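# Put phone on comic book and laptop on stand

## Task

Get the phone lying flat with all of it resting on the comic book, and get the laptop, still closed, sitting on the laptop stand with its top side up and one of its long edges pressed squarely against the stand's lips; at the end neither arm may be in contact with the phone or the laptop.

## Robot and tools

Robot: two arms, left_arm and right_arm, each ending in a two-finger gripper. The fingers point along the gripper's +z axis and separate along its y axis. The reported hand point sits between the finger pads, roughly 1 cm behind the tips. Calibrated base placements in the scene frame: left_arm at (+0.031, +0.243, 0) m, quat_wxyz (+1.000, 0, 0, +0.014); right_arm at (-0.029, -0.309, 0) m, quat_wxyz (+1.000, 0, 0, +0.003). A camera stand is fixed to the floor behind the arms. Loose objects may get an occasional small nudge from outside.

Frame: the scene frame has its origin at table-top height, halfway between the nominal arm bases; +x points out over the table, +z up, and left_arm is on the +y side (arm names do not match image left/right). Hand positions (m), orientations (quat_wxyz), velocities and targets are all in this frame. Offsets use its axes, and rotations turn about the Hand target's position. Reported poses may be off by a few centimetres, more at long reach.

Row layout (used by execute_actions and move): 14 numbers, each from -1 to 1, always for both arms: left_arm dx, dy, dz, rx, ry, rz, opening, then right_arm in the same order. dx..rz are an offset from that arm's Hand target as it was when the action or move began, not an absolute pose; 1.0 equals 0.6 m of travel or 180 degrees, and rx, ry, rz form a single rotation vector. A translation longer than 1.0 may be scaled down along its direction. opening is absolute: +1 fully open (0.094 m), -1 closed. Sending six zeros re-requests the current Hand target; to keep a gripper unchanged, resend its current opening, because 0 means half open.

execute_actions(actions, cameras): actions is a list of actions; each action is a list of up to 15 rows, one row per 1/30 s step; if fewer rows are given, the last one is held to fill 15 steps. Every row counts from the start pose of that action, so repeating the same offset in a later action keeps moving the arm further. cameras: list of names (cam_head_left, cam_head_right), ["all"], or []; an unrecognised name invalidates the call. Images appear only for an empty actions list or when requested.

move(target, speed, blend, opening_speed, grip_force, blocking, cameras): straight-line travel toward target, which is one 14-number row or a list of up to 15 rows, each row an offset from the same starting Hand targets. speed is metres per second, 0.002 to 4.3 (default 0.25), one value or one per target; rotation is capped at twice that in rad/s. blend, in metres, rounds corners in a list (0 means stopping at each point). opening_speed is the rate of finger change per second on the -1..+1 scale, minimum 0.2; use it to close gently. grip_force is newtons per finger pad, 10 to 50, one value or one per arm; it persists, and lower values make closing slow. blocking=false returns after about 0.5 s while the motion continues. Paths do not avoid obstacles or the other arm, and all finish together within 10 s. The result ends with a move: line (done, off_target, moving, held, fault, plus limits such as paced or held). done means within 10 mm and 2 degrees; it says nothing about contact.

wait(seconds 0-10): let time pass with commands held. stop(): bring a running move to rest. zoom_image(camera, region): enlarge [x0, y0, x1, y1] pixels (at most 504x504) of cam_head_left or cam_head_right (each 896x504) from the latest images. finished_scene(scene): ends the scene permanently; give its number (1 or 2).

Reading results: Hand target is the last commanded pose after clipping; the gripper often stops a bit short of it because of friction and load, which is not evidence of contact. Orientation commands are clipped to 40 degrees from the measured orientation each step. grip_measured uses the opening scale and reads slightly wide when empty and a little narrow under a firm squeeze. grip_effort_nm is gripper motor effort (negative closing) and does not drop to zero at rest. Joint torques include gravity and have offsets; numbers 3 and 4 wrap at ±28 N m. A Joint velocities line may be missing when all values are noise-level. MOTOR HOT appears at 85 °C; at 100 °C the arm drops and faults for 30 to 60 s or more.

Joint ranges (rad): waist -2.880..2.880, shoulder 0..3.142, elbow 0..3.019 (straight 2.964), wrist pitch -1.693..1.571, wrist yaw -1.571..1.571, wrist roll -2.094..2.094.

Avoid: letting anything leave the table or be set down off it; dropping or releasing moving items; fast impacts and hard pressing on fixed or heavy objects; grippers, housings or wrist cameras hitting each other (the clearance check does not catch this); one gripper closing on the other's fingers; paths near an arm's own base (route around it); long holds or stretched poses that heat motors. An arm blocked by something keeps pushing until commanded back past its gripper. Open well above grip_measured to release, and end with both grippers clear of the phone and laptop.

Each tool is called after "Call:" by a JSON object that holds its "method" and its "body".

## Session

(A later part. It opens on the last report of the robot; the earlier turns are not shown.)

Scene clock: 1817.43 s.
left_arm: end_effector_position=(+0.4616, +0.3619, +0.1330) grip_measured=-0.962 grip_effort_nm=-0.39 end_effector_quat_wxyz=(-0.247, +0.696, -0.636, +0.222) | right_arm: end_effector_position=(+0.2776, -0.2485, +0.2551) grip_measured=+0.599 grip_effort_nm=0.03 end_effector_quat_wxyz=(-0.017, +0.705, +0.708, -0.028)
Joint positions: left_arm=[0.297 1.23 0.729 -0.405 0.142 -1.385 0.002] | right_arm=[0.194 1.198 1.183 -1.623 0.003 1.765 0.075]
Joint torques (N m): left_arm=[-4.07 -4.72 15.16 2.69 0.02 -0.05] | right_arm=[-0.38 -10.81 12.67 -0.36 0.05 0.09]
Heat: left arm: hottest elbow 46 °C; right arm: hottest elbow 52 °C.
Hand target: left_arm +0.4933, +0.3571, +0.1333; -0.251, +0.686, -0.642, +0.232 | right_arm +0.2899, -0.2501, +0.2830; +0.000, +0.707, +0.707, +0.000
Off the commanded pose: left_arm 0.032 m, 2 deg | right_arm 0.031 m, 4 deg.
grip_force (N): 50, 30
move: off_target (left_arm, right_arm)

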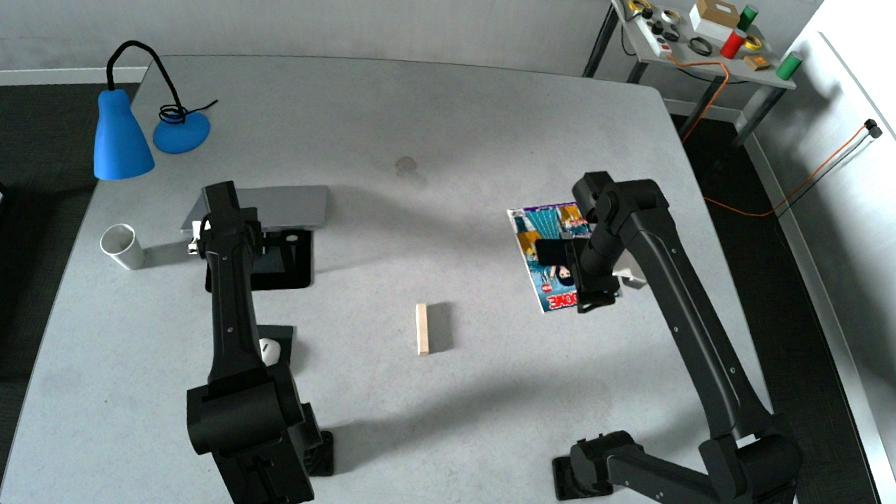

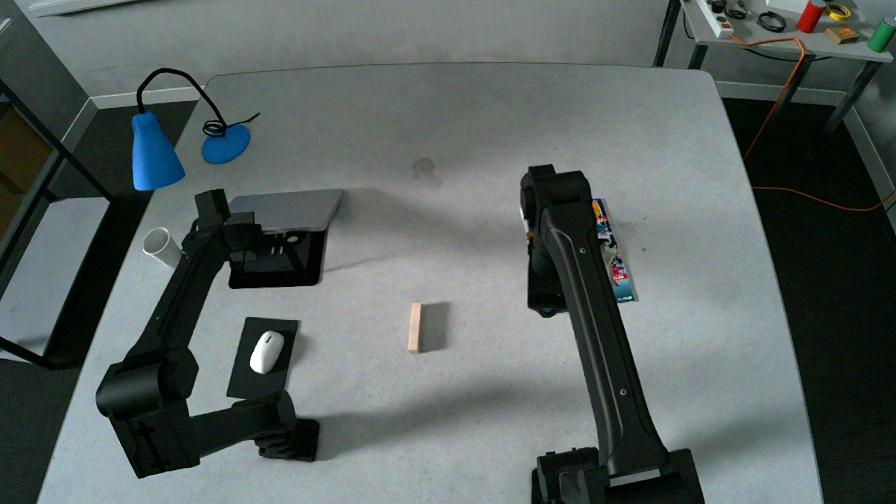

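Call:
{"method": "move", "body": {"target": [[-0.11, 0, 0.1, 0, 0, 0, -0.97, 0, 0, 0, 0, 0, 0, 0.6], [-0.3, -0.02, 0.25, 0, 0, 0, -0.97, 0, 0, 0, 0, 0, 0, 0.6]], "speed": [0.08, 0.2], "blend": [0.03, 0], "cameras": ["all"]}}

Call:
{"method": "zoom_image", "body": {"camera": "cam_head_left", "region": [170, 180, 340, 300]}}

Call:
{"method": "zoom_image", "body": {"camera": "cam_head_right", "region": [180, 180, 350, 300]}}

Scene clock: 1826.97 s.
left_arm: end_effector_position=(+0.3046, +0.3357, +0.2423) grip_measured=-0.962 grip_effort_nm=-0.38 end_effector_quat_wxyz=(-0.216, +0.696, -0.647, +0.222) | right_arm: end_effector_position=(+0.2776, -0.2485, +0.2551) grip_measured=+0.599 grip_effort_nm=0.03 end_effector_quat_wxyz=(-0.017, +0.705, +0.708, -0.028)
Joint positions: left_arm=[0.46 0.687 0.744 -1.05 0.268 -1.235 0.002] | right_arm=[0.194 1.198 1.183 -1.623 0.003 1.765 0.075]
Joint torques (N m): left_arm=[0.62 -3.6 18.55 0.8 0.16 0.15] | right_arm=[-0.38 -10.75 12.64 -0.39 0.05 0.09]
Heat: left arm: hottest elbow 46 °C; right arm: hottest elbow 52 °C.
Hand target: left_arm +0.3133, +0.3451, +0.2832; -0.250, +0.687, -0.642, +0.232 | right_arm +0.2899, -0.2501, +0.2830; +0.000, +0.707, +0.707, +0.000
Off the commanded pose: left_arm 0.043 m, 4 deg | right_arm 0.031 m, 4 deg.
grip_force (N): 50, 30
move: off_target (left_arm, right_arm)

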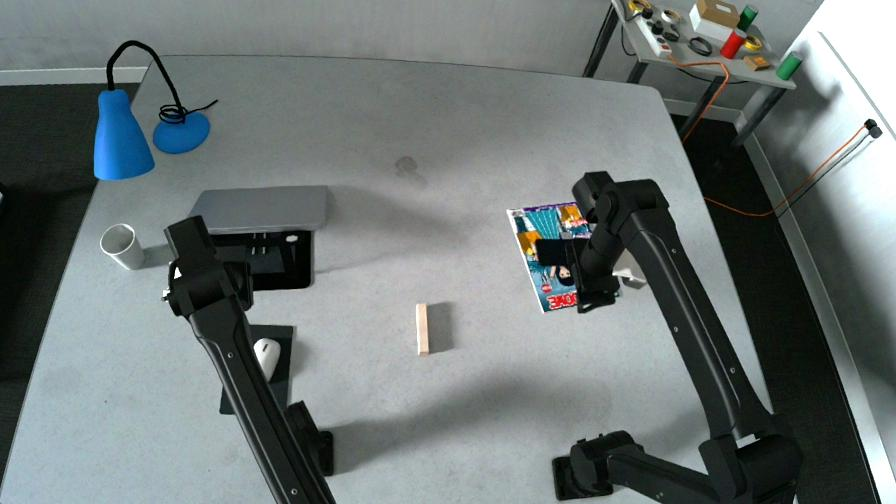

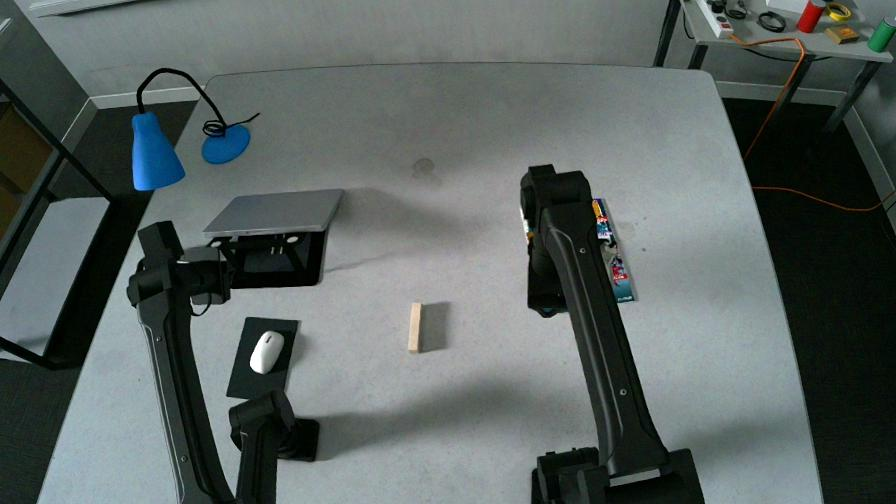

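Scaled by 2.965.

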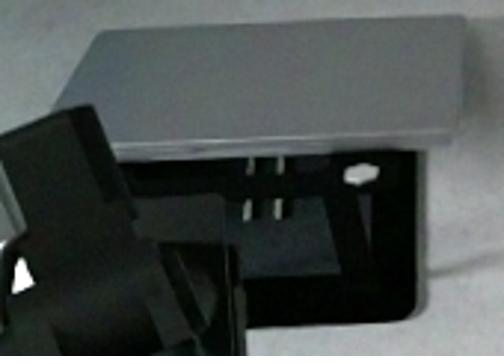

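Scaled by 2.965.

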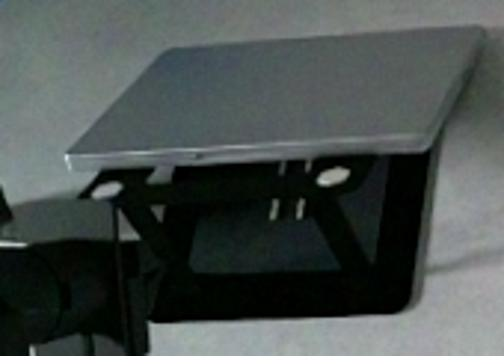

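Call:
{"method": "move", "body": {"target": [-0.1, -0.2, -0.02, 0, 0, 0, -0.97, 0, 0, 0, 0, 0, 0, 0.6], "speed": 0.25, "cameras": ["all"]}}

Call:
{"method": "zoom_image", "body": {"camera": "cam_head_left", "region": [170, 180, 340, 300]}}

Call:
{"method": "zoom_image", "body": {"camera": "cam_head_right", "region": [180, 180, 350, 300]}}

Scene clock: 1843.73 s.
left_arm: end_effector_position=(+0.2538, +0.2281, +0.2779) grip_measured=-0.962 grip_effort_nm=-0.38 end_effector_quat_wxyz=(-0.258, +0.686, -0.636, +0.241) | right_arm: end_effector_position=(+0.2776, -0.2485, +0.2551) grip_measured=+0.599 grip_effort_nm=0.03 end_effector_quat_wxyz=(-0.017, +0.705, +0.708, -0.028)
Joint positions: left_arm=[-0.234 0.408 0.733 -1.194 -0.183 -1.784 0.002] | right_arm=[0.194 1.198 1.183 -1.623 0.003 1.765 0.075]
Joint torques (N m): left_arm=[-2.43 2.02 10.47 1.09 -0.3 -0.02] | right_arm=[-0.38 -10.81 12.64 -0.38 0.05 0.1]
Heat: left arm: hottest elbow 45 °C; right arm: hottest elbow 52 °C.
Hand target: left_arm +0.2533, +0.2252, +0.2711; -0.250, +0.687, -0.642, +0.232 | right_arm +0.2899, -0.2501, +0.2830; +0.000, +0.707, +0.707, +0.000
Off the commanded pose: left_arm 0.007 m, 2 deg | right_arm 0.031 m, 4 deg.
grip_force (N): 50, 30
move: off_target (right_arm)

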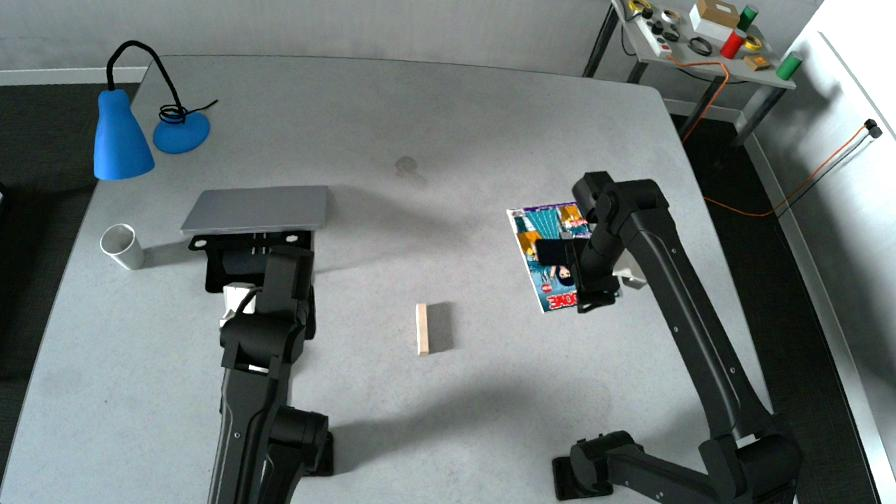

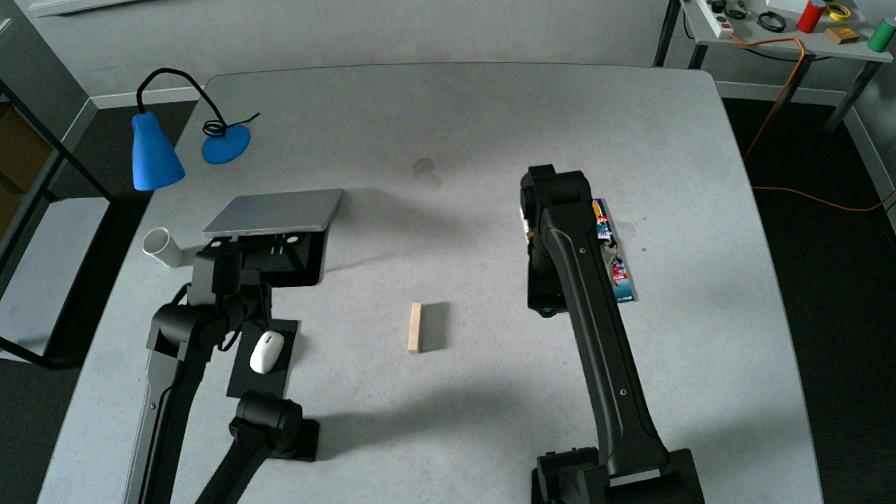

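Scaled by 2.965.

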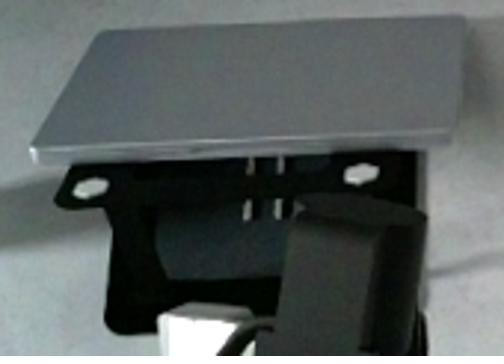

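Scaled by 2.965.

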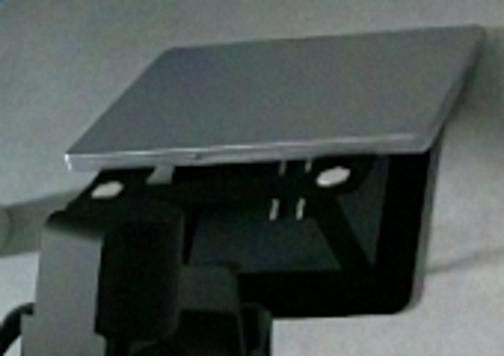

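Call:
{"method": "zoom_image", "body": {"camera": "cam_head_left", "region": [490, 180, 690, 330]}}

Call:
{"method": "zoom_image", "body": {"camera": "cam_head_right", "region": [490, 150, 690, 330]}}

Scaled by 2.520.

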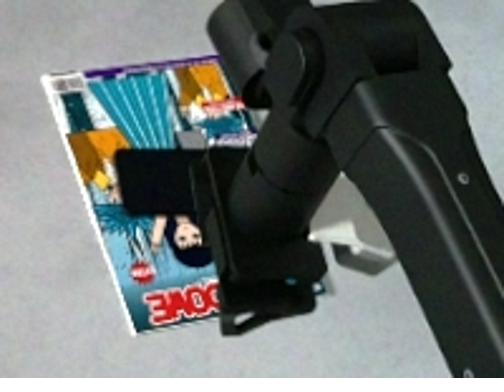

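Scaled by 2.520.

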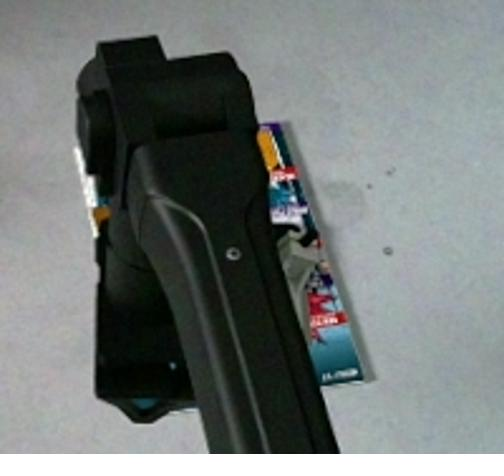

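Call:
{"method": "move", "body": {"target": [0, 0, 0, 0, 0, 0, -0.97, -0.17, 0.03, 0.0, 0, 0, 0, 0.6], "speed": 0.25, "cameras": ["all"]}}

Call:
{"method": "zoom_image", "body": {"camera": "cam_head_left", "region": [490, 180, 690, 330]}}

Call:
{"method": "zoom_image", "body": {"camera": "cam_head_right", "region": [490, 150, 690, 330]}}

Scene clock: 1861.10 s.
left_arm: end_effector_position=(+0.2538, +0.2281, +0.2779) grip_measured=-0.962 grip_effort_nm=-0.38 end_effector_quat_wxyz=(-0.258, +0.686, -0.636, +0.241) | right_arm: end_effector_position=(+0.1946, -0.2330, +0.2862) grip_measured=+0.599 grip_effort_nm=0.03 end_effector_quat_wxyz=(+0.013, +0.709, +0.705, +0.026)
Joint positions: left_arm=[-0.234 0.408 0.733 -1.194 -0.183 -1.785 0.002] | right_arm=[0.326 0.915 1.077 -1.674 0.001 1.908 0.075]
Joint torques (N m): left_arm=[-2.08 1.14 10.61 1.1 -0.28 -0.01] | right_arm=[1.49 -5.36 7.31 -0.14 0.1 0.2]
Heat: left arm: hottest elbow 44 °C; right arm: hottest elbow 52 °C.
Hand target: left_arm +0.2533, +0.2252, +0.2711; -0.250, +0.687, -0.642, +0.232 | right_arm +0.1880, -0.2321, +0.2830; +0.000, +0.707, +0.707, +0.000
Off the commanded pose: left_arm 0.007 m, 2 deg | right_arm 0.007 m, 3 deg.
joint sent to its limit (right arm) — joint 4 (wrist pitch), lower limit. The joint targets are off in orientation, not in position.
grip_force (N): 50, 30
move: off_target (right_arm)

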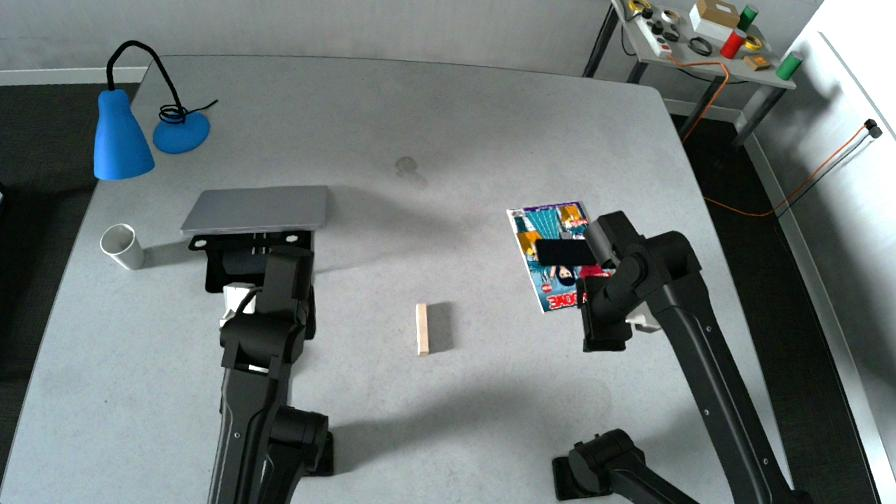

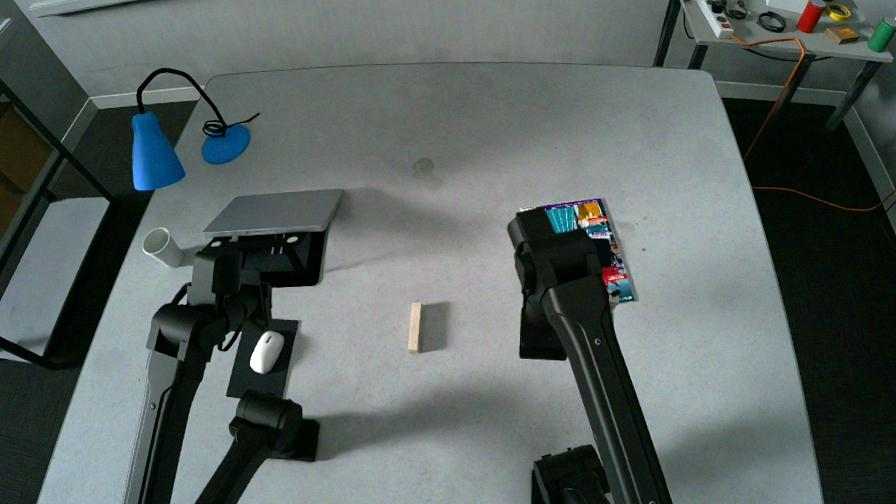

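Scaled by 2.520.

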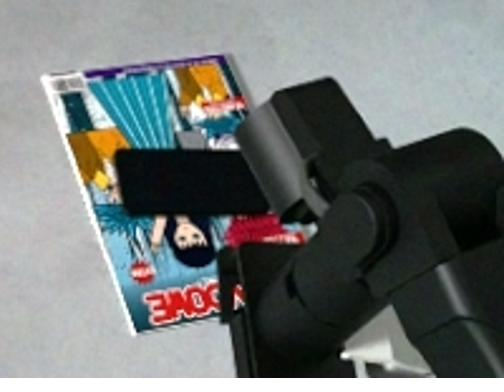

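Scaled by 2.520.

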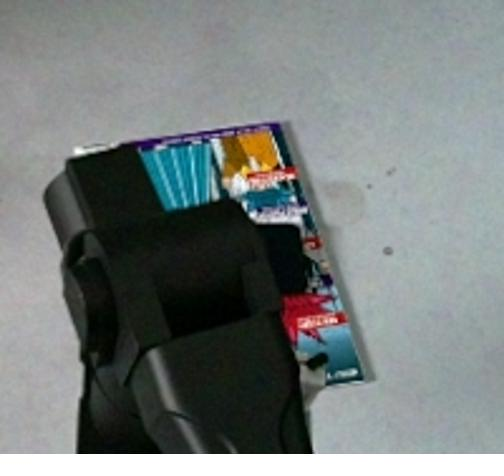

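Call:
{"method": "zoom_image", "body": {"camera": "cam_head_left", "region": [200, 170, 340, 210]}}

Call:
{"method": "zoom_image", "body": {"camera": "cam_head_right", "region": [220, 175, 360, 215]}}

Scaled by 3.600.

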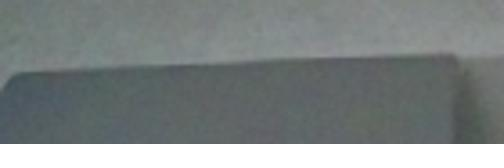

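Scaled by 3.600.

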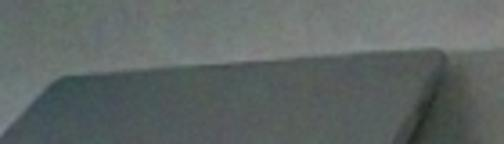

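Call:
{"method": "finished_scene", "body": {"scene": 1}}

The scene is finished: the task was done.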